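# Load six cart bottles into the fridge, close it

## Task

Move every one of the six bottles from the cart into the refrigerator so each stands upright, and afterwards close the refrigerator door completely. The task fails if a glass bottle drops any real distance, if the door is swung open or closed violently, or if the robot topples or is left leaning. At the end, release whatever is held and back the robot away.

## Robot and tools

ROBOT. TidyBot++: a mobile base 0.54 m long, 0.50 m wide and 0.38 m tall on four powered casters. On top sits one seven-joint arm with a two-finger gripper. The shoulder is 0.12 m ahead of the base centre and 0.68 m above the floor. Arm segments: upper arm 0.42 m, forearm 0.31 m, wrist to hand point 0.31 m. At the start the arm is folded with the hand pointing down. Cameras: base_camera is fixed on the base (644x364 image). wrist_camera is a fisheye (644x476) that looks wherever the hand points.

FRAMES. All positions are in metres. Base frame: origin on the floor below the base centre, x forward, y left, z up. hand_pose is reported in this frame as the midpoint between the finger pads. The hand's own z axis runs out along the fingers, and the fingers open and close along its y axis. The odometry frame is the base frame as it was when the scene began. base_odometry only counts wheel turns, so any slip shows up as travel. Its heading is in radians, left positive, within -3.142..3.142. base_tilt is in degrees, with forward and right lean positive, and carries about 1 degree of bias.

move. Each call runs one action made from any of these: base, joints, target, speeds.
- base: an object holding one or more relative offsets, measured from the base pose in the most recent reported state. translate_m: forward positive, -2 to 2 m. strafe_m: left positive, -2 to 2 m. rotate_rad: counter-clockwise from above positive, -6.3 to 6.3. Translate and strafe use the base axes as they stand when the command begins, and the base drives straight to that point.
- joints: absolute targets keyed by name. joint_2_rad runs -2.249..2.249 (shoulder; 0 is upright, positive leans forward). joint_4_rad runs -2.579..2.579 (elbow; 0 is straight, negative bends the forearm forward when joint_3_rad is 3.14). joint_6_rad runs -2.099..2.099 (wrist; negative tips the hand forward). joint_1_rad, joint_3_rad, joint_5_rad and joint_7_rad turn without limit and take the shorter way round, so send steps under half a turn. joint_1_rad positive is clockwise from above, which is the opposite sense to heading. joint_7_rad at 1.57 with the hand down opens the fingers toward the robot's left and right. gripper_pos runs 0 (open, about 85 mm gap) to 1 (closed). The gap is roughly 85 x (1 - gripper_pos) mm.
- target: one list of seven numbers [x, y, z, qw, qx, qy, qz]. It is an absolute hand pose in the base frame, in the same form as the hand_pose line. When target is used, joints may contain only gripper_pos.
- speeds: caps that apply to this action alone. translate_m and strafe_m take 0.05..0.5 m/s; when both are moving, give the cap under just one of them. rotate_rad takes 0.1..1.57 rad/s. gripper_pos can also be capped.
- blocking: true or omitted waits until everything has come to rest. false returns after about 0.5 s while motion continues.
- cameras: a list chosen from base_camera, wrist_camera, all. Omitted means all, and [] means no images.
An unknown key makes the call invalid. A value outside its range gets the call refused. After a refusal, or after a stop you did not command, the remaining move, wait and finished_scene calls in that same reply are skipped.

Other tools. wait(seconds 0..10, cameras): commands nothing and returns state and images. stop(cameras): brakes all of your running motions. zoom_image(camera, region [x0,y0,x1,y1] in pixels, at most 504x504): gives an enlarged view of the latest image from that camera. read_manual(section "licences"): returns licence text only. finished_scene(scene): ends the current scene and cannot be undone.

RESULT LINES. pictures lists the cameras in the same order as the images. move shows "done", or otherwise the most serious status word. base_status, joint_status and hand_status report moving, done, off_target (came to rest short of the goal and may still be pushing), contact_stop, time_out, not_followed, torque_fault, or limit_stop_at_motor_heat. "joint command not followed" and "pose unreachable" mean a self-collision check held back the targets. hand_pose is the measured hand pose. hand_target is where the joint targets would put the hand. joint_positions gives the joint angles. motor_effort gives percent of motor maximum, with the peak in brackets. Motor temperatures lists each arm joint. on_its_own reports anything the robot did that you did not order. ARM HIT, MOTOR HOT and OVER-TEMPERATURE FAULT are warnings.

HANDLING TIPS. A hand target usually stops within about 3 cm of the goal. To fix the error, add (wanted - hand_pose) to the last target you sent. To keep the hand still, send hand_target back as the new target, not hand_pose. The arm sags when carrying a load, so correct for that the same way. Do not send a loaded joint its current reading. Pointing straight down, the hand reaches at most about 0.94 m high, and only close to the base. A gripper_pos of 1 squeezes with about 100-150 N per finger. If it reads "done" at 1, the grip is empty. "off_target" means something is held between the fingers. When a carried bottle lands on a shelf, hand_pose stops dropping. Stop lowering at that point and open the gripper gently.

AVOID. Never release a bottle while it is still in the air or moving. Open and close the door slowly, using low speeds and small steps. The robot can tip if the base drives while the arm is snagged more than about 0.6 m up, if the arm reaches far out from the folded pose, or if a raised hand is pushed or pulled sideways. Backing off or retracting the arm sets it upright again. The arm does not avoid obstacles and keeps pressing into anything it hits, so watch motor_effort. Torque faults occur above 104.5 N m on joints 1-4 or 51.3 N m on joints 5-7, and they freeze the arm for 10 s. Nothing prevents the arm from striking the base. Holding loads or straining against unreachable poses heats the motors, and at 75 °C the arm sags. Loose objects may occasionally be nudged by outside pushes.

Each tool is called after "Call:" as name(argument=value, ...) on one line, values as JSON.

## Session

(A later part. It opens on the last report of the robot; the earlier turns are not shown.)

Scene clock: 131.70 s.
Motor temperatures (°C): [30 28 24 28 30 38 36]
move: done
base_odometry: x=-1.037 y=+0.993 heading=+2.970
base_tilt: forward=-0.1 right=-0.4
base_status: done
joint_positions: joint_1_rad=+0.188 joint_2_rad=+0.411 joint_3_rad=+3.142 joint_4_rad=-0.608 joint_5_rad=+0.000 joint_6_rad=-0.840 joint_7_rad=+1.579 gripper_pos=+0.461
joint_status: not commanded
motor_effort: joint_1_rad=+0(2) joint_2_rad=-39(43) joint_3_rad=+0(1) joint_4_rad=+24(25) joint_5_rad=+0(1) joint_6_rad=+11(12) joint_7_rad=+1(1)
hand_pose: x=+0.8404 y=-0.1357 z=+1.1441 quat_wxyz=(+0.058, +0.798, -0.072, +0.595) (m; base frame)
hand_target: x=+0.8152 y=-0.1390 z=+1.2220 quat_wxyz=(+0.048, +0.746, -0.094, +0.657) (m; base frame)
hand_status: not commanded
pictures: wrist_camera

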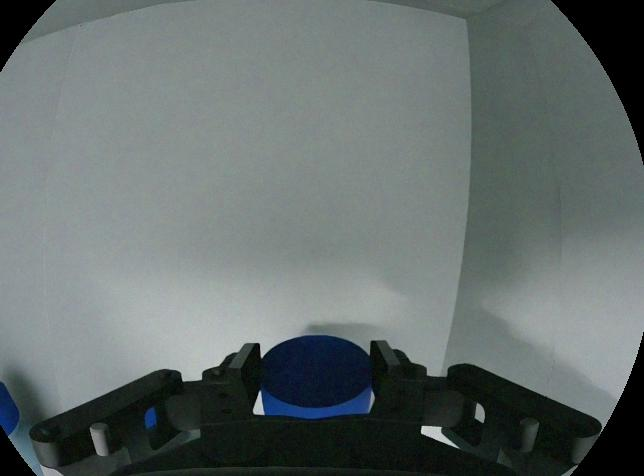

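Call:
move(joints={"joint_2_rad":0.345,"joint_4_rad":-0.72,"joint_6_rad":-0.645}, cameras=[])

Call:
move(joints={"joint_2_rad":0.338,"joint_4_rad":-0.80,"joint_6_rad":-0.60}, cameras=[])

Call:
move(joints={"joint_2_rad":0.330,"joint_4_rad":-0.85,"joint_6_rad":-0.59}, cameras=["wrist_camera"])

Scene clock: 133.50 s.
Motor temperatures (°C): [30 29 24 28 30 38 36]
move: off_target
base_odometry: x=-1.037 y=+0.993 heading=+2.970
base_tilt: forward=-0.1 right=-0.4
base_status: not commanded
joint_positions: joint_1_rad=+0.188 joint_2_rad=+0.398 joint_3_rad=+3.142 joint_4_rad=-0.720 joint_5_rad=+0.000 joint_6_rad=-0.728 joint_7_rad=+1.579 gripper_pos=+0.461
joint_status: joint_2_rad off_target (ended at +0.398, target +0.345); the others done
motor_effort: joint_1_rad=+0(1) joint_2_rad=-41(43) joint_3_rad=+0(1) joint_4_rad=+25(27) joint_5_rad=+0(0) joint_6_rad=+11(13) joint_7_rad=+1(1)
hand_pose: x=+0.8514 y=-0.1378 z=+1.1226 quat_wxyz=(+0.059, +0.794, -0.072, +0.601) (m; base frame)
hand_target: x=+0.8305 y=-0.1420 z=+1.1869 quat_wxyz=(+0.048, +0.749, -0.094, +0.654) (m; base frame)
hand_status: not commanded
pictures: none
No camera images: "cameras" was empty.

Scene clock: 134.63 s.
Motor temperatures (°C): [30 29 24 28 30 38 36]
move: off_target
base_odometry: x=-1.037 y=+0.993 heading=+2.970
base_tilt: forward=-0.1 right=-0.4
base_status: not commanded
joint_positions: joint_1_rad=+0.188 joint_2_rad=+0.390 joint_3_rad=+3.142 joint_4_rad=-0.800 joint_5_rad=+0.000 joint_6_rad=-0.680 joint_7_rad=+1.579 gripper_pos=+0.461
joint_status: joint_2_rad off_target (ended at +0.390, target +0.338); the others done
motor_effort: joint_1_rad=+0(1) joint_2_rad=-41(43) joint_3_rad=+0(1) joint_4_rad=+26(27) joint_5_rad=+0(1) joint_6_rad=+11(13) joint_7_rad=+1(1)
hand_pose: x=+0.8555 y=-0.1386 z=+1.0958 quat_wxyz=(+0.058, +0.802, -0.072, +0.591) (m; base frame)
hand_target: x=+0.8367 y=-0.1432 z=+1.1588 quat_wxyz=(+0.047, +0.758, -0.095, +0.644) (m; base frame)
hand_status: not commanded
pictures: none
No camera images: "cameras" was empty.

Scene clock: 135.37 s.
Motor temperatures (°C): [30 29 24 28 30 38 36]
move: off_target
base_odometry: x=-1.037 y=+0.993 heading=+2.970
base_tilt: forward=-0.1 right=-0.4
base_status: not commanded
joint_positions: joint_1_rad=+0.188 joint_2_rad=+0.377 joint_3_rad=+3.142 joint_4_rad=-0.838 joint_5_rad=+0.000 joint_6_rad=-0.658 joint_7_rad=+1.579 gripper_pos=+0.461
joint_status: joint_2_rad off_target (ended at +0.377, target +0.330); the others done
motor_effort: joint_1_rad=+0(1) joint_2_rad=-39(41) joint_3_rad=+0(1) joint_4_rad=+25(26) joint_5_rad=+0(0) joint_6_rad=+10(12) joint_7_rad=+1(1)
hand_pose: x=+0.8528 y=-0.1382 z=+1.0902 quat_wxyz=(+0.058, +0.802, -0.072, +0.590) (m; base frame)
hand_target: x=+0.8370 y=-0.1433 z=+1.1380 quat_wxyz=(+0.047, +0.768, -0.096, +0.632) (m; base frame)
hand_status: not commanded
pictures: wrist_camera

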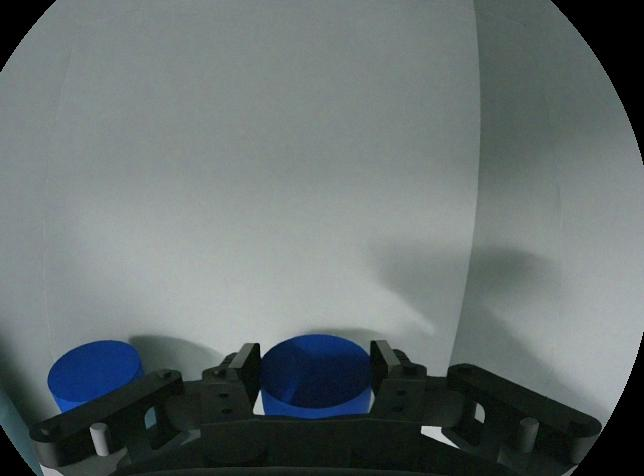

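Call:
move(joints={"joint_2_rad":0.329,"joint_4_rad":-0.88,"joint_6_rad":-0.575}, cameras=["wrist_camera"])

Scene clock: 137.83 s.
Motor temperatures (°C): [30 29 24 28 30 38 36]
move: done
base_odometry: x=-1.037 y=+0.993 heading=+2.970
base_tilt: forward=+0.0 right=-0.5
base_status: not commanded
joint_positions: joint_1_rad=+0.188 joint_2_rad=+0.367 joint_3_rad=+3.142 joint_4_rad=-0.862 joint_5_rad=+0.000 joint_6_rad=-0.635 joint_7_rad=+1.579 gripper_pos=+0.461
joint_status: all done
motor_effort: joint_1_rad=-1(1) joint_2_rad=-37(39) joint_3_rad=+0(1) joint_4_rad=+23(25) joint_5_rad=+0(0) joint_6_rad=+9(10) joint_7_rad=+1(1)
hand_pose: x=+0.8514 y=-0.1379 z=+1.0900 quat_wxyz=(+0.058, +0.799, -0.072, +0.594) (m; base frame)
hand_target: x=+0.8390 y=-0.1437 z=+1.1254 quat_wxyz=(+0.046, +0.772, -0.097, +0.626) (m; base frame)
hand_status: not commanded
pictures: wrist_camera

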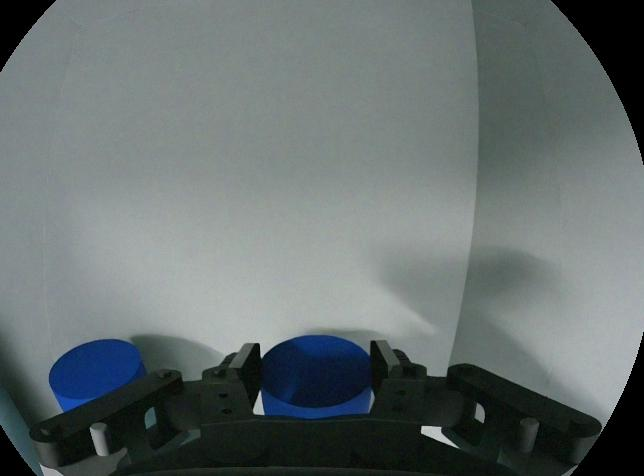

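Call:
move(joints={"gripper_pos":0.36}, cameras=[])

Call:
move(joints={"gripper_pos":0.25}, cameras=[])

Call:
move(base={"translate_m":-0.14}, speeds={"translate_m":0.15}, cameras=["wrist_camera"])

Call:
move(base={"translate_m":-0.47}, speeds={"translate_m":0.45}, joints={"joint_1_rad":0.01,"joint_2_rad":-0.5,"joint_4_rad":-1.48,"joint_6_rad":-0.87,"gripper_pos":0.28}, cameras=["base_camera","wrist_camera"])

Scene clock: 139.47 s.
Motor temperatures (°C): [30 29 24 28 30 38 36]
move: done
base_odometry: x=-1.037 y=+0.993 heading=+2.970
base_tilt: forward=-0.1 right=-0.4
base_status: not commanded
joint_positions: joint_1_rad=+0.188 joint_2_rad=+0.351 joint_3_rad=+3.142 joint_4_rad=-0.862 joint_5_rad=+0.000 joint_6_rad=-0.626 joint_7_rad=+1.579 gripper_pos=+0.360
joint_status: all done
motor_effort: joint_1_rad=+0(1) joint_2_rad=-34(38) joint_3_rad=+1(1) joint_4_rad=+22(24) joint_5_rad=+0(0) joint_6_rad=+8(10) joint_7_rad=+1(1)
hand_pose: x=+0.8453 y=-0.1369 z=+1.1047 quat_wxyz=(+0.059, +0.792, -0.072, +0.603) (m; base frame)
hand_target: x=+0.8390 y=-0.1437 z=+1.1254 quat_wxyz=(+0.046, +0.772, -0.097, +0.626) (m; base frame)
hand_status: not commanded
pictures: none
No camera images: "cameras" was empty.

Scene clock: 140.00 s.
Motor temperatures (°C): [30 29 24 28 30 38 36]
move: done
base_odometry: x=-1.037 y=+0.993 heading=+2.970
base_tilt: forward=-0.1 right=-0.4
base_status: not commanded
joint_positions: joint_1_rad=+0.188 joint_2_rad=+0.351 joint_3_rad=+3.142 joint_4_rad=-0.862 joint_5_rad=+0.000 joint_6_rad=-0.626 joint_7_rad=+1.579 gripper_pos=+0.250
joint_status: all done
motor_effort: joint_1_rad=+0(0) joint_2_rad=-33(34) joint_3_rad=+1(1) joint_4_rad=+22(22) joint_5_rad=+0(0) joint_6_rad=+8(8) joint_7_rad=+1(1)
hand_pose: x=+0.8453 y=-0.1369 z=+1.1047 quat_wxyz=(+0.059, +0.792, -0.072, +0.603) (m; base frame)
hand_target: x=+0.8390 y=-0.1437 z=+1.1254 quat_wxyz=(+0.046, +0.772, -0.097, +0.626) (m; base frame)
hand_status: not commanded
pictures: none
No camera images: "cameras" was empty.

Scene clock: 141.60 s.
Motor temperatures (°C): [30 29 24 28 30 38 36]
move: done
base_odometry: x=-0.899 y=+0.969 heading=+2.971
base_tilt: forward=-0.1 right=-0.5
base_status: done
joint_positions: joint_1_rad=+0.190 joint_2_rad=+0.341 joint_3_rad=+3.142 joint_4_rad=-0.862 joint_5_rad=+0.000 joint_6_rad=-0.625 joint_7_rad=+1.579 gripper_pos=+0.250
joint_status: not commanded
motor_effort: joint_1_rad=+0(2) joint_2_rad=-34(38) joint_3_rad=+0(1) joint_4_rad=+22(23) joint_5_rad=+0(1) joint_6_rad=+8(9) joint_7_rad=+1(1)
hand_pose: x=+0.8409 y=-0.1374 z=+1.1123 quat_wxyz=(+0.060, +0.789, -0.072, +0.608) (m; base frame)
hand_target: x=+0.8390 y=-0.1437 z=+1.1254 quat_wxyz=(+0.046, +0.772, -0.097, +0.626) (m; base frame)
hand_status: not commanded
pictures: wrist_camera

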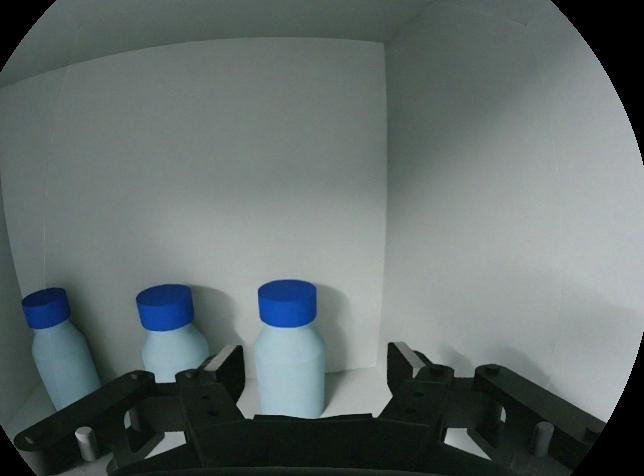

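Scene clock: 143.90 s.
Motor temperatures (°C): [30 29 24 28 30 38 36]
move: done
base_odometry: x=-0.435 y=+0.890 heading=+2.972
base_tilt: forward=-0.1 right=-0.5
base_status: done
joint_positions: joint_1_rad=+0.027 joint_2_rad=-0.505 joint_3_rad=+3.142 joint_4_rad=-1.452 joint_5_rad=+0.000 joint_6_rad=-0.831 joint_7_rad=+1.579 gripper_pos=+0.280
joint_status: all done
motor_effort: joint_1_rad=+0(1) joint_2_rad=-2(38) joint_3_rad=+1(2) joint_4_rad=+19(23) joint_5_rad=+0(1) joint_6_rad=+8(9) joint_7_rad=+1(1)
hand_pose: x=+0.4751 y=-0.0081 z=+1.1693 quat_wxyz=(+0.011, +0.777, -0.007, +0.630) (m; base frame)
hand_target: x=+0.4776 y=-0.0014 z=+1.1404 quat_wxyz=(-0.012, +0.798, -0.023, +0.602) (m; base frame)
hand_status: not commanded
pictures: base_camera, wrist_camera

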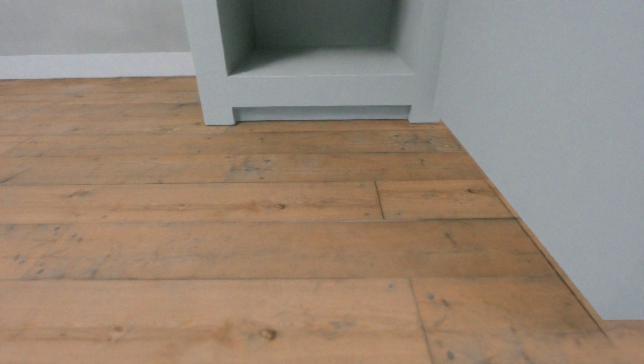

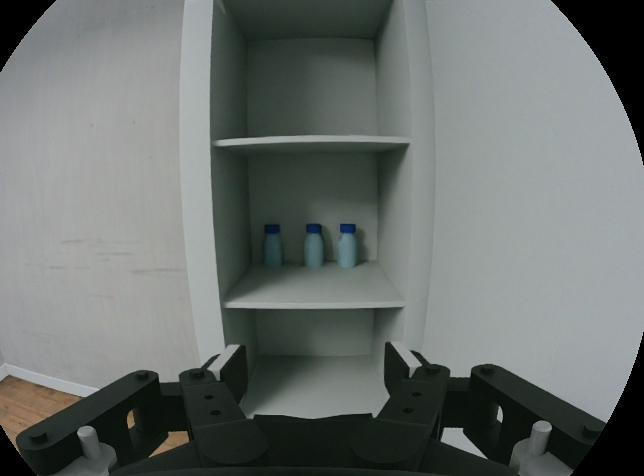

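Call:
move(base={"translate_m":-0.475,"strafe_m":0.513,"rotate_rad":-2.19}, speeds={"rotate_rad":1.2}, cameras=[])

Call:
move(base={"translate_m":0.18}, joints={"joint_1_rad":0.01,"joint_2_rad":0.312,"joint_4_rad":-1.32,"joint_6_rad":-0.17,"gripper_pos":0.28}, cameras=["wrist_camera"])

Scene clock: 147.77 s.
Motor temperatures (°C): [30 29 24 28 30 38 36]
move: done
base_odometry: x=-0.054 y=+0.304 heading=+0.782
base_tilt: forward=-0.1 right=-0.4
base_status: done
joint_positions: joint_1_rad=+0.023 joint_2_rad=-0.501 joint_3_rad=+3.142 joint_4_rad=-1.456 joint_5_rad=+0.000 joint_6_rad=-0.833 joint_7_rad=+1.579 gripper_pos=+0.280
joint_status: not commanded
motor_effort: joint_1_rad=+0(1) joint_2_rad=-1(5) joint_3_rad=+1(3) joint_4_rad=+19(21) joint_5_rad=+0(1) joint_6_rad=+8(9) joint_7_rad=+1(1)
hand_pose: x=+0.4772 y=-0.0069 z=+1.1658 quat_wxyz=(+0.010, +0.779, -0.006, +0.627) (m; base frame)
hand_target: x=+0.4776 y=-0.0014 z=+1.1404 quat_wxyz=(-0.012, +0.798, -0.023, +0.602) (m; base frame)
hand_status: not commanded
pictures: none
No camera images: "cameras" was empty.

Scene clock: 150.20 s.
Motor temperatures (°C): [30 29 24 28 30 38 36]
move: done
base_odometry: x=+0.074 y=+0.431 heading=+0.781
base_tilt: forward=-0.1 right=-0.4
base_status: done
joint_positions: joint_1_rad=+0.023 joint_2_rad=+0.325 joint_3_rad=+3.142 joint_4_rad=-1.340 joint_5_rad=+0.000 joint_6_rad=-0.226 joint_7_rad=+1.579 gripper_pos=+0.280
joint_status: all done
motor_effort: joint_1_rad=+0(1) joint_2_rad=-34(37) joint_3_rad=+0(2) joint_4_rad=+23(24) joint_5_rad=+0(0) joint_6_rad=+8(9) joint_7_rad=+1(1)
hand_pose: x=+0.8617 y=-0.0158 z=+0.9527 quat_wxyz=(+0.009, +0.811, -0.006, +0.585) (m; base frame)
hand_target: x=+0.8649 y=-0.0051 z=+0.9917 quat_wxyz=(-0.013, +0.784, -0.023, +0.621) (m; base frame)
hand_status: not commanded
pictures: wrist_camera

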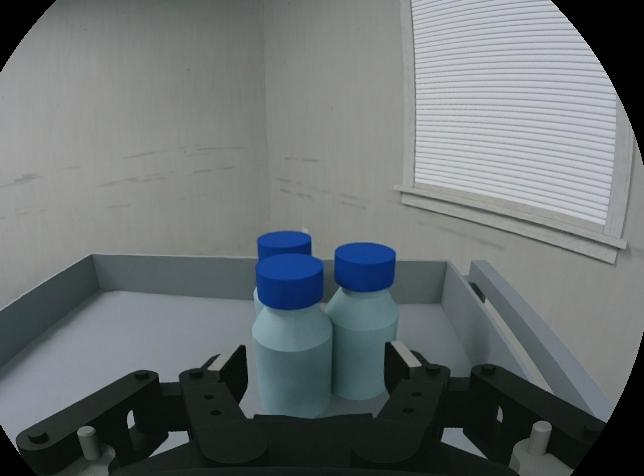

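Call:
move(cameras=["base_camera"])

Call:
zoom_image(camera="wrist_camera", region=[200, 200, 450, 440])

Scene clock: 151.67 s.
Motor temperatures (°C): [30 29 24 28 30 38 36]
base_odometry: x=+0.074 y=+0.431 heading=+0.781
base_tilt: forward=-0.1 right=-0.4
base_status: done
joint_positions: joint_1_rad=+0.023 joint_2_rad=+0.325 joint_3_rad=+3.142 joint_4_rad=-1.340 joint_5_rad=+0.000 joint_6_rad=-0.225 joint_7_rad=+1.579 gripper_pos=+0.280
joint_status: all done
motor_effort: joint_1_rad=+0(1) joint_2_rad=-35(37) joint_3_rad=+0(2) joint_4_rad=+22(24) joint_5_rad=+0(0) joint_6_rad=+8(9) joint_7_rad=+1(1)
hand_pose: x=+0.8618 y=-0.0158 z=+0.9531 quat_wxyz=(+0.009, +0.811, -0.006, +0.586) (m; base frame)
hand_target: x=+0.8649 y=-0.0051 z=+0.9917 quat_wxyz=(-0.013, +0.784, -0.023, +0.621) (m; base frame)
hand_status: not commanded
pictures: base_camera

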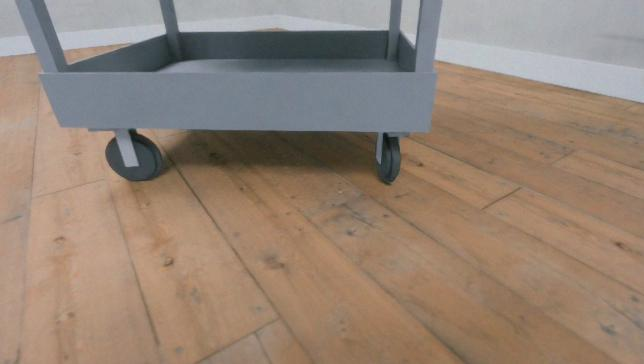

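This scene's latest camera images include none from wrist_camera. They are from: base_camera. wrist_camera's image comes with the result of a call that names it in "cameras".

Call:
move(base={"translate_m":-0.001,"strafe_m":0.553,"rotate_rad":-0.5}, speeds={"rotate_rad":0.4}, cameras=["wrist_camera"])

Scene clock: 154.77 s.
Motor temperatures (°C): [30 29 24 28 30 38 36]
move: done
base_odometry: x=-0.316 y=+0.823 heading=+0.281
base_tilt: forward=-0.1 right=-0.5
base_status: done
joint_positions: joint_1_rad=+0.010 joint_2_rad=+0.325 joint_3_rad=+3.142 joint_4_rad=-1.338 joint_5_rad=+0.000 joint_6_rad=-0.223 joint_7_rad=+1.579 gripper_pos=+0.280
joint_status: not commanded
motor_effort: joint_1_rad=+0(4) joint_2_rad=-34(35) joint_3_rad=+0(3) joint_4_rad=+22(23) joint_5_rad=+0(1) joint_6_rad=+8(8) joint_7_rad=+1(1)
hand_pose: x=+0.8623 y=-0.0064 z=+0.9548 quat_wxyz=(+0.005, +0.809, -0.001, +0.587) (m; base frame)
hand_target: x=+0.8649 y=-0.0051 z=+0.9917 quat_wxyz=(-0.013, +0.784, -0.023, +0.621) (m; base frame)
hand_status: not commanded
pictures: wrist_camera

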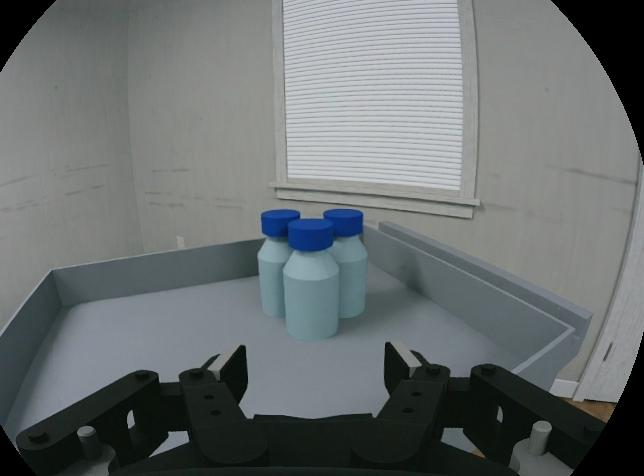

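Call:
move(base={"translate_m":0.18,"strafe_m":0.006}, speeds={"translate_m":0.2}, cameras=["wrist_camera"])

Scene clock: 156.67 s.
Motor temperatures (°C): [30 29 24 28 30 38 36]
move: done
base_odometry: x=-0.145 y=+0.878 heading=+0.281
base_tilt: forward=-0.1 right=-0.4
base_status: done
joint_positions: joint_1_rad=+0.010 joint_2_rad=+0.328 joint_3_rad=+3.142 joint_4_rad=-1.337 joint_5_rad=+0.000 joint_6_rad=-0.221 joint_7_rad=+1.579 gripper_pos=+0.280
joint_status: not commanded
motor_effort: joint_1_rad=+0(2) joint_2_rad=-34(37) joint_3_rad=+0(1) joint_4_rad=+22(23) joint_5_rad=+0(1) joint_6_rad=+8(8) joint_7_rad=+1(1)
hand_pose: x=+0.8633 y=-0.0064 z=+0.9539 quat_wxyz=(+0.005, +0.809, -0.001, +0.587) (m; base frame)
hand_target: x=+0.8649 y=-0.0051 z=+0.9917 quat_wxyz=(-0.013, +0.784, -0.023, +0.621) (m; base frame)
hand_status: not commanded
pictures: wrist_camera

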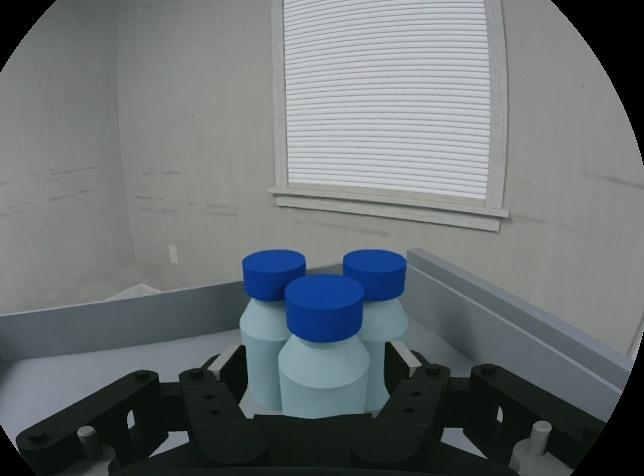

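Call:
move(base={"translate_m":0.045,"strafe_m":-0.005}, speeds={"translate_m":0.12}, cameras=["wrist_camera"])

Scene clock: 158.07 s.
Motor temperatures (°C): [30 29 24 28 30 38 36]
move: done
base_odometry: x=-0.100 y=+0.886 heading=+0.281
base_tilt: forward=+0.0 right=-0.4
base_status: done
joint_positions: joint_1_rad=+0.010 joint_2_rad=+0.329 joint_3_rad=+3.142 joint_4_rad=-1.337 joint_5_rad=+0.000 joint_6_rad=-0.221 joint_7_rad=+1.579 gripper_pos=+0.280
joint_status: not commanded
motor_effort: joint_1_rad=+0(1) joint_2_rad=-33(37) joint_3_rad=+1(2) joint_4_rad=+22(23) joint_5_rad=+0(0) joint_6_rad=+8(8) joint_7_rad=+1(1)
hand_pose: x=+0.8637 y=-0.0064 z=+0.9539 quat_wxyz=(+0.005, +0.809, -0.001, +0.587) (m; base frame)
hand_target: x=+0.8649 y=-0.0051 z=+0.9917 quat_wxyz=(-0.013, +0.784, -0.023, +0.621) (m; base frame)
hand_status: not commanded
pictures: wrist_camera

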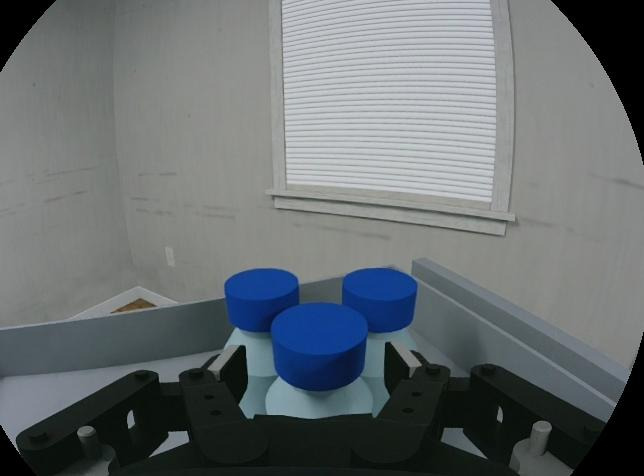

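Call:
move(base={"translate_m":0.028}, speeds={"translate_m":0.1}, cameras=["wrist_camera"])

Scene clock: 159.13 s.
Motor temperatures (°C): [30 29 24 28 30 38 36]
move: done
base_odometry: x=-0.073 y=+0.894 heading=+0.281
base_tilt: forward=-0.1 right=-0.4
base_status: done
joint_positions: joint_1_rad=+0.010 joint_2_rad=+0.330 joint_3_rad=+3.142 joint_4_rad=-1.335 joint_5_rad=+0.000 joint_6_rad=-0.220 joint_7_rad=+1.579 gripper_pos=+0.280
joint_status: not commanded
motor_effort: joint_1_rad=+0(2) joint_2_rad=-34(37) joint_3_rad=+0(2) joint_4_rad=+22(23) joint_5_rad=+0(0) joint_6_rad=+8(8) joint_7_rad=+1(1)
hand_pose: x=+0.8644 y=-0.0064 z=+0.9539 quat_wxyz=(+0.005, +0.809, -0.001, +0.588) (m; base frame)
hand_target: x=+0.8649 y=-0.0051 z=+0.9917 quat_wxyz=(-0.013, +0.784, -0.023, +0.621) (m; base frame)
hand_status: not commanded
pictures: wrist_camera

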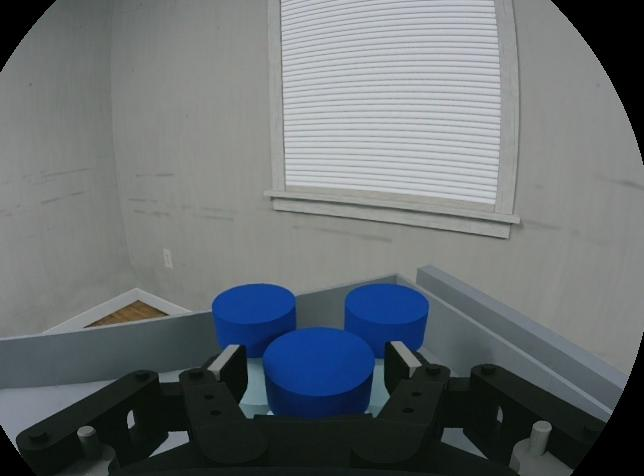

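Call:
move(base={"translate_m":0.006}, speeds={"translate_m":0.1}, cameras=[])

Call:
move(joints={"gripper_pos":0.75}, cameras=["wrist_camera"])

Scene clock: 160.07 s.
Motor temperatures (°C): [30 29 24 28 30 38 36]
move: done
base_odometry: x=-0.067 y=+0.895 heading=+0.281
base_tilt: forward=-0.1 right=-0.4
base_status: done
joint_positions: joint_1_rad=+0.010 joint_2_rad=+0.329 joint_3_rad=+3.142 joint_4_rad=-1.335 joint_5_rad=+0.000 joint_6_rad=-0.220 joint_7_rad=+1.579 gripper_pos=+0.280
joint_status: not commanded
motor_effort: joint_1_rad=+0(2) joint_2_rad=-34(38) joint_3_rad=+0(1) joint_4_rad=+23(23) joint_5_rad=+0(0) joint_6_rad=+8(8) joint_7_rad=+1(1)
hand_pose: x=+0.8641 y=-0.0063 z=+0.9550 quat_wxyz=(+0.005, +0.809, -0.001, +0.588) (m; base frame)
hand_target: x=+0.8649 y=-0.0051 z=+0.9917 quat_wxyz=(-0.013, +0.784, -0.023, +0.621) (m; base frame)
hand_status: not commanded
pictures: none
No camera images: "cameras" was empty.

Scene clock: 161.00 s.
Motor temperatures (°C): [30 29 24 28 30 38 36]
move: done
base_odometry: x=-0.067 y=+0.895 heading=+0.281
base_tilt: forward=-0.1 right=-0.5
base_status: not commanded
joint_positions: joint_1_rad=+0.010 joint_2_rad=+0.321 joint_3_rad=+3.142 joint_4_rad=-1.333 joint_5_rad=+0.000 joint_6_rad=-0.218 joint_7_rad=+1.579 gripper_pos=+0.750
joint_status: all done
motor_effort: joint_1_rad=+0(3) joint_2_rad=-33(35) joint_3_rad=+0(2) joint_4_rad=+23(23) joint_5_rad=+0(0) joint_6_rad=+8(9) joint_7_rad=+1(1)
hand_pose: x=+0.8623 y=-0.0064 z=+0.9628 quat_wxyz=(+0.005, +0.805, -0.001, +0.593) (m; base frame)
hand_target: x=+0.8649 y=-0.0051 z=+0.9917 quat_wxyz=(-0.013, +0.784, -0.023, +0.621) (m; base frame)
hand_status: not commanded
pictures: wrist_camera

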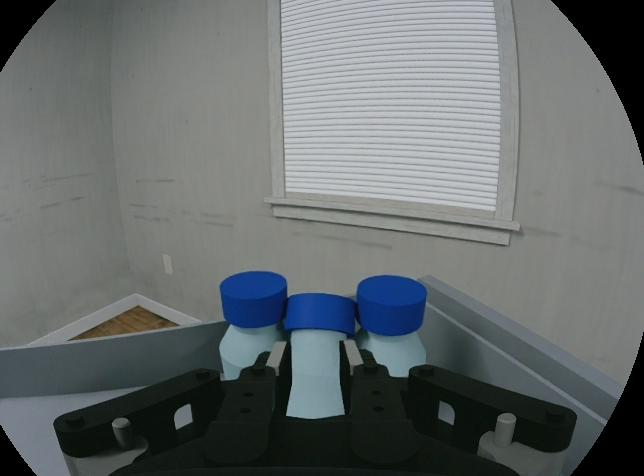

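Call:
move(base={"translate_m":-0.08}, speeds={"translate_m":0.1}, cameras=["wrist_camera"])

Call:
zoom_image(camera="wrist_camera", region=[180, 220, 460, 440])

Scene clock: 162.73 s.
Motor temperatures (°C): [30 29 24 28 30 38 36]
move: done
base_odometry: x=-0.144 y=+0.873 heading=+0.281
base_tilt: forward=-0.1 right=-0.4
base_status: done
joint_positions: joint_1_rad=+0.010 joint_2_rad=+0.323 joint_3_rad=+3.142 joint_4_rad=-1.332 joint_5_rad=+0.000 joint_6_rad=-0.218 joint_7_rad=+1.579 gripper_pos=+0.750
joint_status: not commanded
motor_effort: joint_1_rad=+0(2) joint_2_rad=-33(36) joint_3_rad=+1(1) joint_4_rad=+22(23) joint_5_rad=+0(0) joint_6_rad=+8(8) joint_7_rad=+1(1)
hand_pose: x=+0.8630 y=-0.0064 z=+0.9611 quat_wxyz=(+0.005, +0.806, -0.001, +0.592) (m; base frame)
hand_target: x=+0.8649 y=-0.0051 z=+0.9917 quat_wxyz=(-0.013, +0.784, -0.023, +0.621) (m; base frame)
hand_status: not commanded
pictures: wrist_camera

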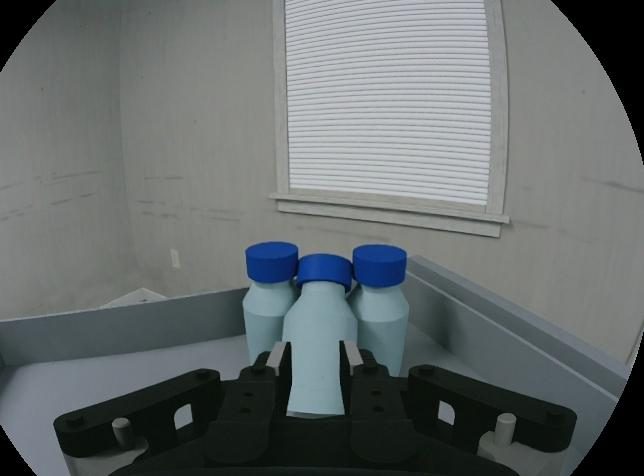

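Scaled by 1.800.

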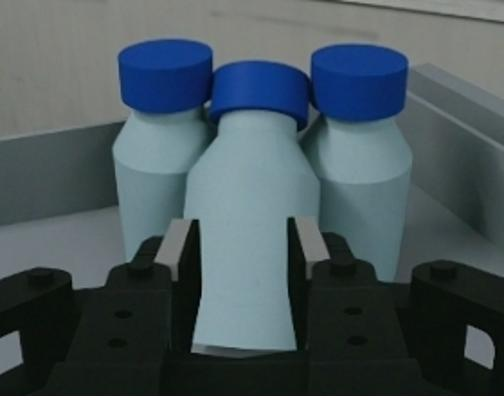

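Call:
move(joints={"gripper_pos":0.28}, cameras=[])

Call:
move(base={"translate_m":0.08,"strafe_m":-0.005}, speeds={"translate_m":0.12}, cameras=["wrist_camera"])

Call:
zoom_image(camera="wrist_camera", region=[180, 220, 460, 440])

Scene clock: 165.57 s.
Motor temperatures (°C): [30 29 24 28 30 38 36]
move: done
base_odometry: x=-0.144 y=+0.873 heading=+0.281
base_tilt: forward=-0.1 right=-0.4
base_status: not commanded
joint_positions: joint_1_rad=+0.010 joint_2_rad=+0.323 joint_3_rad=+3.142 joint_4_rad=-1.332 joint_5_rad=+0.000 joint_6_rad=-0.218 joint_7_rad=+1.579 gripper_pos=+0.280
joint_status: all done
motor_effort: joint_1_rad=+0(0) joint_2_rad=-34(35) joint_3_rad=+0(1) joint_4_rad=+23(23) joint_5_rad=+0(0) joint_6_rad=+8(8) joint_7_rad=+1(1)
hand_pose: x=+0.8630 y=-0.0064 z=+0.9611 quat_wxyz=(+0.005, +0.806, -0.001, +0.592) (m; base frame)
hand_target: x=+0.8649 y=-0.0051 z=+0.9917 quat_wxyz=(-0.013, +0.784, -0.023, +0.621) (m; base frame)
hand_status: not commanded
pictures: none
No camera images: "cameras" was empty.

Scene clock: 166.83 s.
Motor temperatures (°C): [30 29 24 28 30 38 36]
move: done
base_odometry: x=-0.065 y=+0.890 heading=+0.281
base_tilt: forward=-0.1 right=-0.4
base_status: done
joint_positions: joint_1_rad=+0.010 joint_2_rad=+0.327 joint_3_rad=+3.142 joint_4_rad=-1.332 joint_5_rad=+0.000 joint_6_rad=-0.218 joint_7_rad=+1.579 gripper_pos=+0.280
joint_status: not commanded
motor_effort: joint_1_rad=+0(2) joint_2_rad=-33(37) joint_3_rad=+0(1) joint_4_rad=+23(24) joint_5_rad=+0(0) joint_6_rad=+8(8) joint_7_rad=+1(1)
hand_pose: x=+0.8640 y=-0.0064 z=+0.9587 quat_wxyz=(+0.005, +0.807, -0.001, +0.591) (m; base frame)
hand_target: x=+0.8649 y=-0.0051 z=+0.9917 quat_wxyz=(-0.013, +0.784, -0.023, +0.621) (m; base frame)
hand_status: not commanded
pictures: wrist_camera

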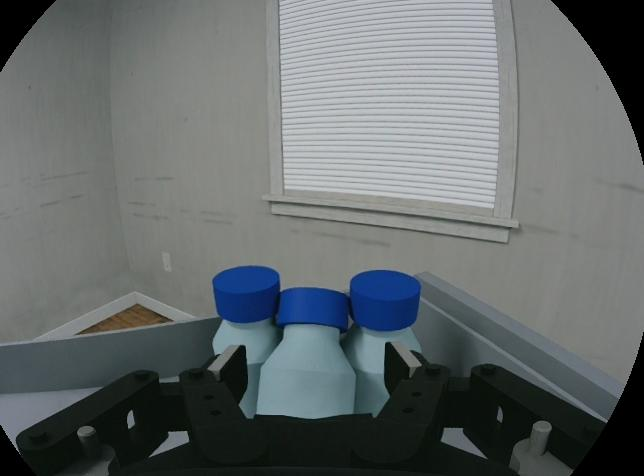

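Scaled by 1.800.

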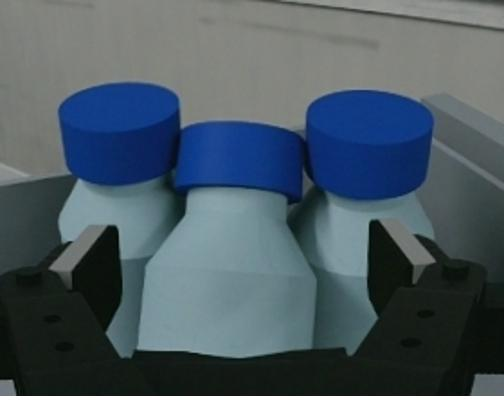

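Call:
move(base={"translate_m":-0.05}, cameras=[])

Call:
move(joints={"joint_1_rad":0.0,"joint_2_rad":0.348,"joint_4_rad":-0.548,"joint_6_rad":-1.424,"gripper_pos":1.0}, cameras=[])

Call:
move(base={"translate_m":0.22}, speeds={"translate_m":0.2}, cameras=["base_camera","wrist_camera"])

Scene clock: 173.37 s.
Motor temperatures (°C): [30 29 24 28 30 38 36]
move: done
base_odometry: x=-0.113 y=+0.876 heading=+0.281
base_tilt: forward=-0.1 right=-0.4
base_status: done
joint_positions: joint_1_rad=+0.010 joint_2_rad=+0.321 joint_3_rad=+3.142 joint_4_rad=-1.332 joint_5_rad=+0.000 joint_6_rad=-0.217 joint_7_rad=+1.579 gripper_pos=+0.280
joint_status: not commanded
motor_effort: joint_1_rad=+0(3) joint_2_rad=-33(37) joint_3_rad=+0(1) joint_4_rad=+23(23) joint_5_rad=+0(0) joint_6_rad=+8(9) joint_7_rad=+1(1)
hand_pose: x=+0.8624 y=-0.0064 z=+0.9635 quat_wxyz=(+0.005, +0.805, -0.001, +0.594) (m; base frame)
hand_target: x=+0.8649 y=-0.0051 z=+0.9917 quat_wxyz=(-0.013, +0.784, -0.023, +0.621) (m; base frame)
hand_status: not commanded
pictures: none
No camera images: "cameras" was empty.

Scene clock: 175.83 s.
Motor temperatures (°C): [30 29 24 28 30 38 36]
move: done
base_odometry: x=-0.113 y=+0.876 heading=+0.281
base_tilt: forward=-0.1 right=-0.4
base_status: not commanded
joint_positions: joint_1_rad=+0.010 joint_2_rad=+0.349 joint_3_rad=+3.142 joint_4_rad=-0.567 joint_5_rad=+0.000 joint_6_rad=-1.381 joint_7_rad=+1.579 gripper_pos=+0.999
joint_status: all done
motor_effort: joint_1_rad=+0(1) joint_2_rad=-30(35) joint_3_rad=+0(1) joint_4_rad=+17(24) joint_5_rad=+0(0) joint_6_rad=+6(9) joint_7_rad=+1(1)
hand_pose: x=+0.7448 y=-0.0051 z=+1.0621 quat_wxyz=(+0.004, +0.912, -0.001, +0.410) (m; base frame)
hand_target: x=+0.7359 y=+0.0021 z=+1.0617 quat_wxyz=(-0.011, +0.917, -0.023, +0.399) (m; base frame)
hand_status: not commanded
pictures: none
No camera images: "cameras" was empty.

Scene clock: 177.70 s.
Motor temperatures (°C): [30 29 24 28 30 38 36]
move: done
base_odometry: x=+0.098 y=+0.937 heading=+0.281
base_tilt: forward=-0.1 right=-0.4
base_status: done
joint_positions: joint_1_rad=+0.010 joint_2_rad=+0.363 joint_3_rad=+3.142 joint_4_rad=-0.566 joint_5_rad=+0.000 joint_6_rad=-1.385 joint_7_rad=+1.579 gripper_pos=+0.999
joint_status: not commanded
motor_effort: joint_1_rad=+0(1) joint_2_rad=-31(34) joint_3_rad=+1(1) joint_4_rad=+18(19) joint_5_rad=+0(1) joint_6_rad=+6(7) joint_7_rad=+1(1)
hand_pose: x=+0.7494 y=-0.0051 z=+1.0526 quat_wxyz=(+0.004, +0.916, -0.001, +0.402) (m; base frame)
hand_target: x=+0.7359 y=+0.0021 z=+1.0617 quat_wxyz=(-0.011, +0.917, -0.023, +0.399) (m; base frame)
hand_status: not commanded
pictures: base_camera, wrist_camera

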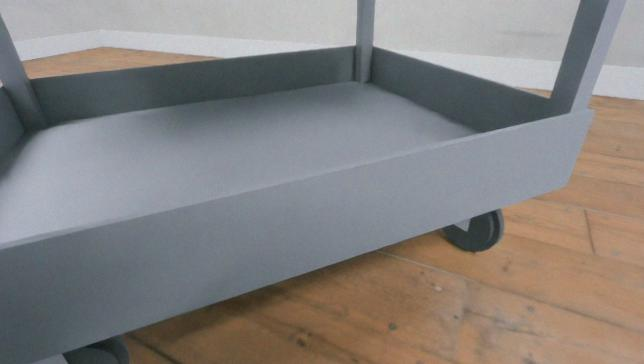

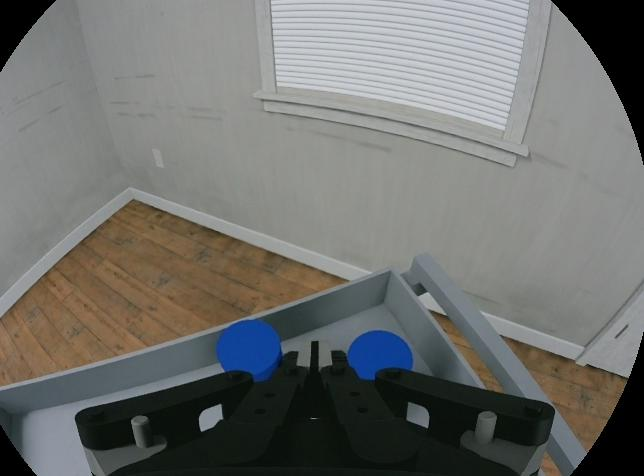

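Call:
move(base={"translate_m":0.07}, speeds={"translate_m":0.1}, cameras=["base_camera","wrist_camera"])

Call:
zoom_image(camera="wrist_camera", region=[180, 250, 460, 470])

Scene clock: 179.43 s.
Motor temperatures (°C): [30 29 24 28 30 38 36]
move: done
base_odometry: x=+0.166 y=+0.957 heading=+0.280
base_tilt: forward=-0.1 right=-0.5
base_status: done
joint_positions: joint_1_rad=+0.010 joint_2_rad=+0.363 joint_3_rad=+3.142 joint_4_rad=-0.565 joint_5_rad=+0.000 joint_6_rad=-1.387 joint_7_rad=+1.579 gripper_pos=+0.999
joint_status: not commanded
motor_effort: joint_1_rad=+0(2) joint_2_rad=-31(34) joint_3_rad=+0(1) joint_4_rad=+17(19) joint_5_rad=+0(1) joint_6_rad=+6(7) joint_7_rad=+1(1)
hand_pose: x=+0.7490 y=-0.0047 z=+1.0525 quat_wxyz=(+0.003, +0.916, -0.001, +0.401) (m; base frame)
hand_target: x=+0.7359 y=+0.0021 z=+1.0617 quat_wxyz=(-0.011, +0.917, -0.023, +0.399) (m; base frame)
hand_status: not commanded
pictures: base_camera, wrist_camera

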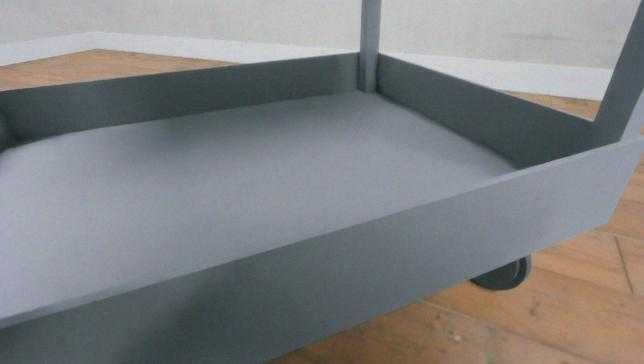

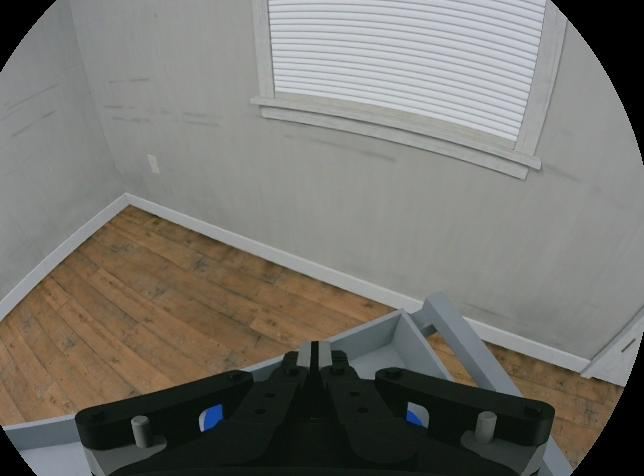

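Scaled by 1.800.

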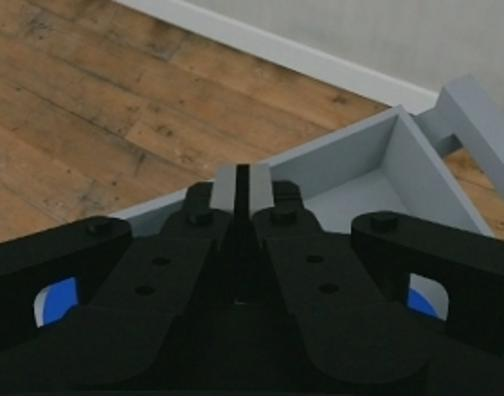

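Call:
move(joints={"joint_2_rad":0.440,"joint_4_rad":-0.469,"joint_6_rad":-1.396}, cameras=["wrist_camera"])

Call:
move(joints={"joint_2_rad":0.453,"joint_4_rad":-0.565,"joint_6_rad":-1.387}, cameras=["wrist_camera"])

Scene clock: 182.50 s.
Motor temperatures (°C): [30 29 24 28 30 38 36]
move: done
base_odometry: x=+0.166 y=+0.957 heading=+0.280
base_tilt: forward=-0.1 right=-0.4
base_status: not commanded
joint_positions: joint_1_rad=+0.010 joint_2_rad=+0.453 joint_3_rad=+3.142 joint_4_rad=-0.486 joint_5_rad=+0.000 joint_6_rad=-1.387 joint_7_rad=+1.579 gripper_pos=+0.999
joint_status: all done
motor_effort: joint_1_rad=+0(1) joint_2_rad=-34(36) joint_3_rad=+0(1) joint_4_rad=+17(19) joint_5_rad=+0(1) joint_6_rad=+6(7) joint_7_rad=+1(1)
hand_pose: x=+0.7834 y=-0.0051 z=+1.0323 quat_wxyz=(+0.003, +0.918, -0.001, +0.396) (m; base frame)
hand_target: x=+0.7773 y=+0.0021 z=+1.0471 quat_wxyz=(-0.011, +0.913, -0.023, +0.406) (m; base frame)
hand_status: not commanded
pictures: wrist_camera

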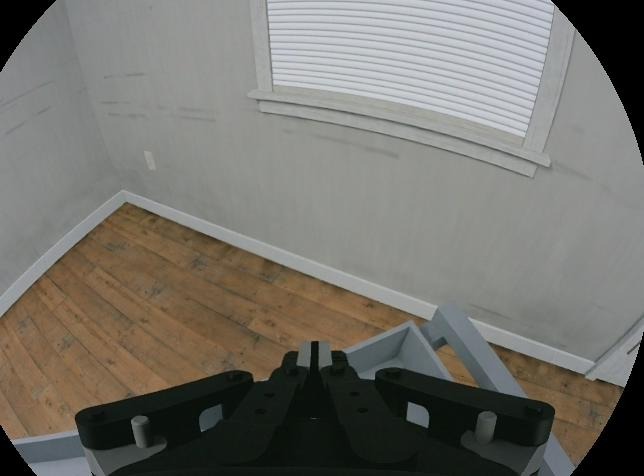

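Scene clock: 183.47 s.
Motor temperatures (°C): [30 29 24 28 30 38 36]
move: done
base_odometry: x=+0.166 y=+0.956 heading=+0.280
base_tilt: forward=-0.1 right=-0.5
base_status: not commanded
joint_positions: joint_1_rad=+0.010 joint_2_rad=+0.465 joint_3_rad=+3.142 joint_4_rad=-0.544 joint_5_rad=+0.000 joint_6_rad=-1.387 joint_7_rad=+1.579 gripper_pos=+0.999
joint_status: all done
motor_effort: joint_1_rad=+0(1) joint_2_rad=-35(37) joint_3_rad=+0(1) joint_4_rad=+18(19) joint_5_rad=+0(0) joint_6_rad=+6(7) joint_7_rad=+1(1)
hand_pose: x=+0.7848 y=-0.0051 z=+0.9967 quat_wxyz=(+0.003, +0.931, -0.001, +0.364) (m; base frame)
hand_target: x=+0.7798 y=+0.0021 z=+0.9946 quat_wxyz=(-0.010, +0.933, -0.023, +0.360) (m; base frame)
hand_status: not commanded
pictures: wrist_camera

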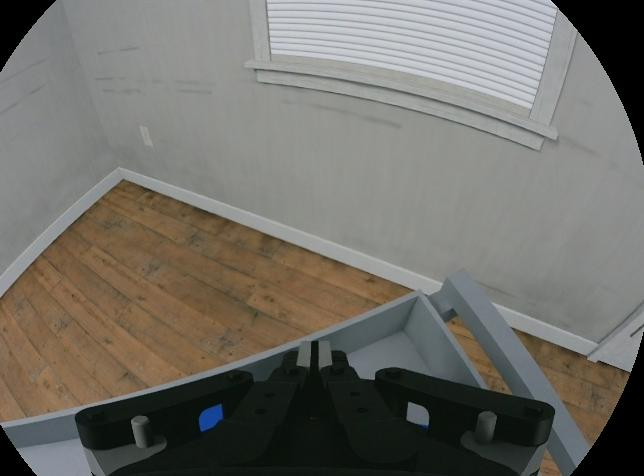

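Call:
move(joints={"joint_2_rad":0.455,"joint_4_rad":-0.598,"joint_6_rad":-1.365}, cameras=["wrist_camera"])

Scene clock: 184.47 s.
Motor temperatures (°C): [30 29 24 28 30 38 36]
move: done
base_odometry: x=+0.166 y=+0.956 heading=+0.280
base_tilt: forward=-0.1 right=-0.5
base_status: not commanded
joint_positions: joint_1_rad=+0.010 joint_2_rad=+0.468 joint_3_rad=+3.142 joint_4_rad=-0.575 joint_5_rad=+0.000 joint_6_rad=-1.387 joint_7_rad=+1.579 gripper_pos=+0.999
joint_status: all done
motor_effort: joint_1_rad=+0(0) joint_2_rad=-35(36) joint_3_rad=+0(1) joint_4_rad=+19(20) joint_5_rad=+0(1) joint_6_rad=+5(6) joint_7_rad=+1(1)
hand_pose: x=+0.7836 y=-0.0051 z=+0.9796 quat_wxyz=(+0.003, +0.937, -0.001, +0.348) (m; base frame)
hand_target: x=+0.7831 y=+0.0021 z=+0.9821 quat_wxyz=(-0.010, +0.935, -0.023, +0.354) (m; base frame)
hand_status: not commanded
pictures: wrist_camera

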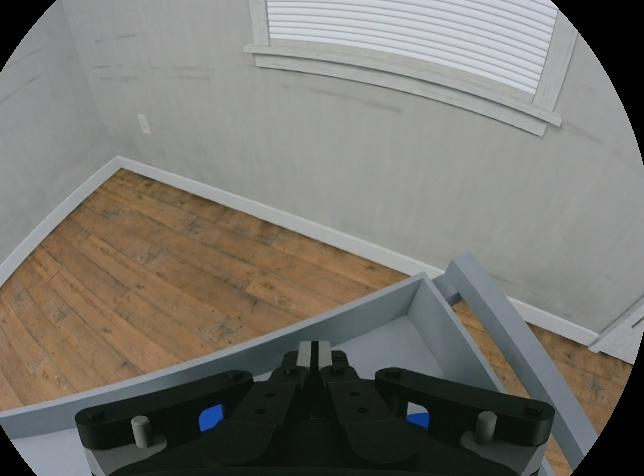

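Call:
move(base={"translate_m":-0.03}, speeds={"translate_m":0.05}, cameras=["wrist_camera"])

Call:
zoom_image(camera="wrist_camera", region=[180, 250, 460, 470])

Scene clock: 185.80 s.
Motor temperatures (°C): [30 29 24 28 30 38 36]
move: done
base_odometry: x=+0.137 y=+0.948 heading=+0.280
base_tilt: forward=-0.1 right=-0.4
base_status: done
joint_positions: joint_1_rad=+0.009 joint_2_rad=+0.468 joint_3_rad=+3.142 joint_4_rad=-0.575 joint_5_rad=+0.000 joint_6_rad=-1.387 joint_7_rad=+1.579 gripper_pos=+0.999
joint_status: not commanded
motor_effort: joint_1_rad=+0(2) joint_2_rad=-36(37) joint_3_rad=+0(1) joint_4_rad=+19(19) joint_5_rad=+0(1) joint_6_rad=+6(6) joint_7_rad=+1(1)
hand_pose: x=+0.7837 y=-0.0050 z=+0.9794 quat_wxyz=(+0.003, +0.938, -0.001, +0.348) (m; base frame)
hand_target: x=+0.7831 y=+0.0021 z=+0.9821 quat_wxyz=(-0.010, +0.935, -0.023, +0.354) (m; base frame)
hand_status: not commanded
pictures: wrist_camera

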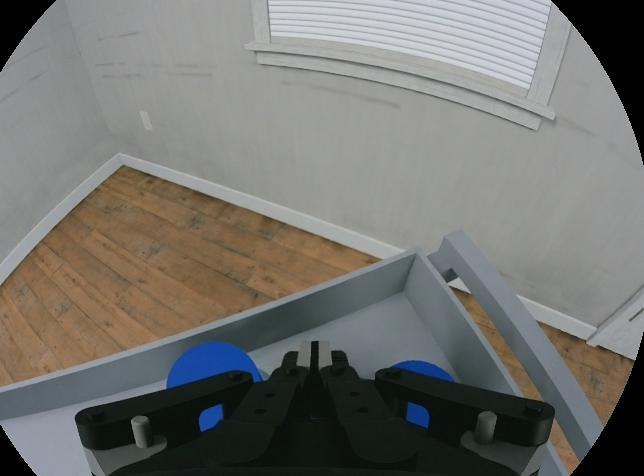

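Scaled by 1.800.

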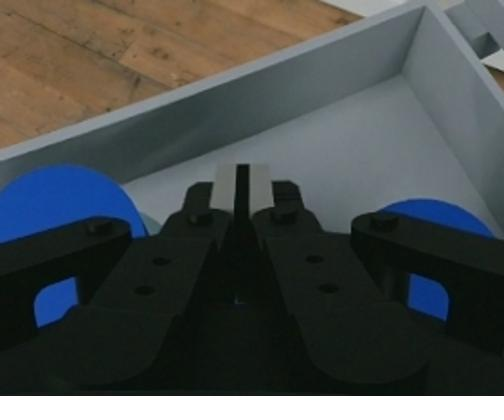

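Call:
move(base={"translate_m":-0.02}, speeds={"translate_m":0.05}, cameras=["wrist_camera"])

Call:
zoom_image(camera="wrist_camera", region=[130, 250, 480, 470])

Scene clock: 187.07 s.
Motor temperatures (°C): [30 29 24 28 30 38 36]
move: done
base_odometry: x=+0.117 y=+0.943 heading=+0.281
base_tilt: forward=-0.1 right=-0.5
base_status: done
joint_positions: joint_1_rad=+0.009 joint_2_rad=+0.469 joint_3_rad=+3.142 joint_4_rad=-0.575 joint_5_rad=+0.000 joint_6_rad=-1.387 joint_7_rad=+1.579 gripper_pos=+0.999
joint_status: not commanded
motor_effort: joint_1_rad=+0(1) joint_2_rad=-35(38) joint_3_rad=+0(1) joint_4_rad=+19(19) joint_5_rad=+0(1) joint_6_rad=+5(6) joint_7_rad=+1(1)
hand_pose: x=+0.7839 y=-0.0050 z=+0.9789 quat_wxyz=(+0.003, +0.938, -0.001, +0.348) (m; base frame)
hand_target: x=+0.7831 y=+0.0021 z=+0.9821 quat_wxyz=(-0.010, +0.935, -0.023, +0.354) (m; base frame)
hand_status: not commanded
pictures: wrist_camera

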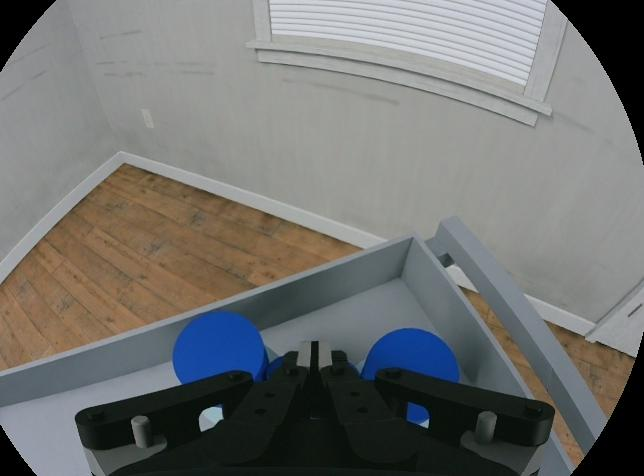

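Scaled by 1.440.

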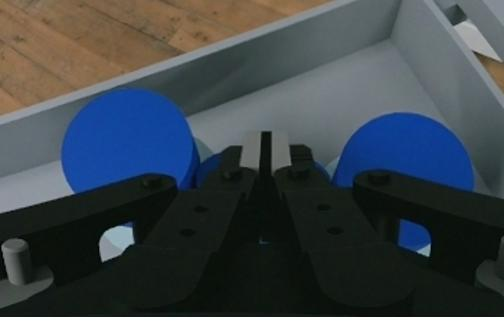

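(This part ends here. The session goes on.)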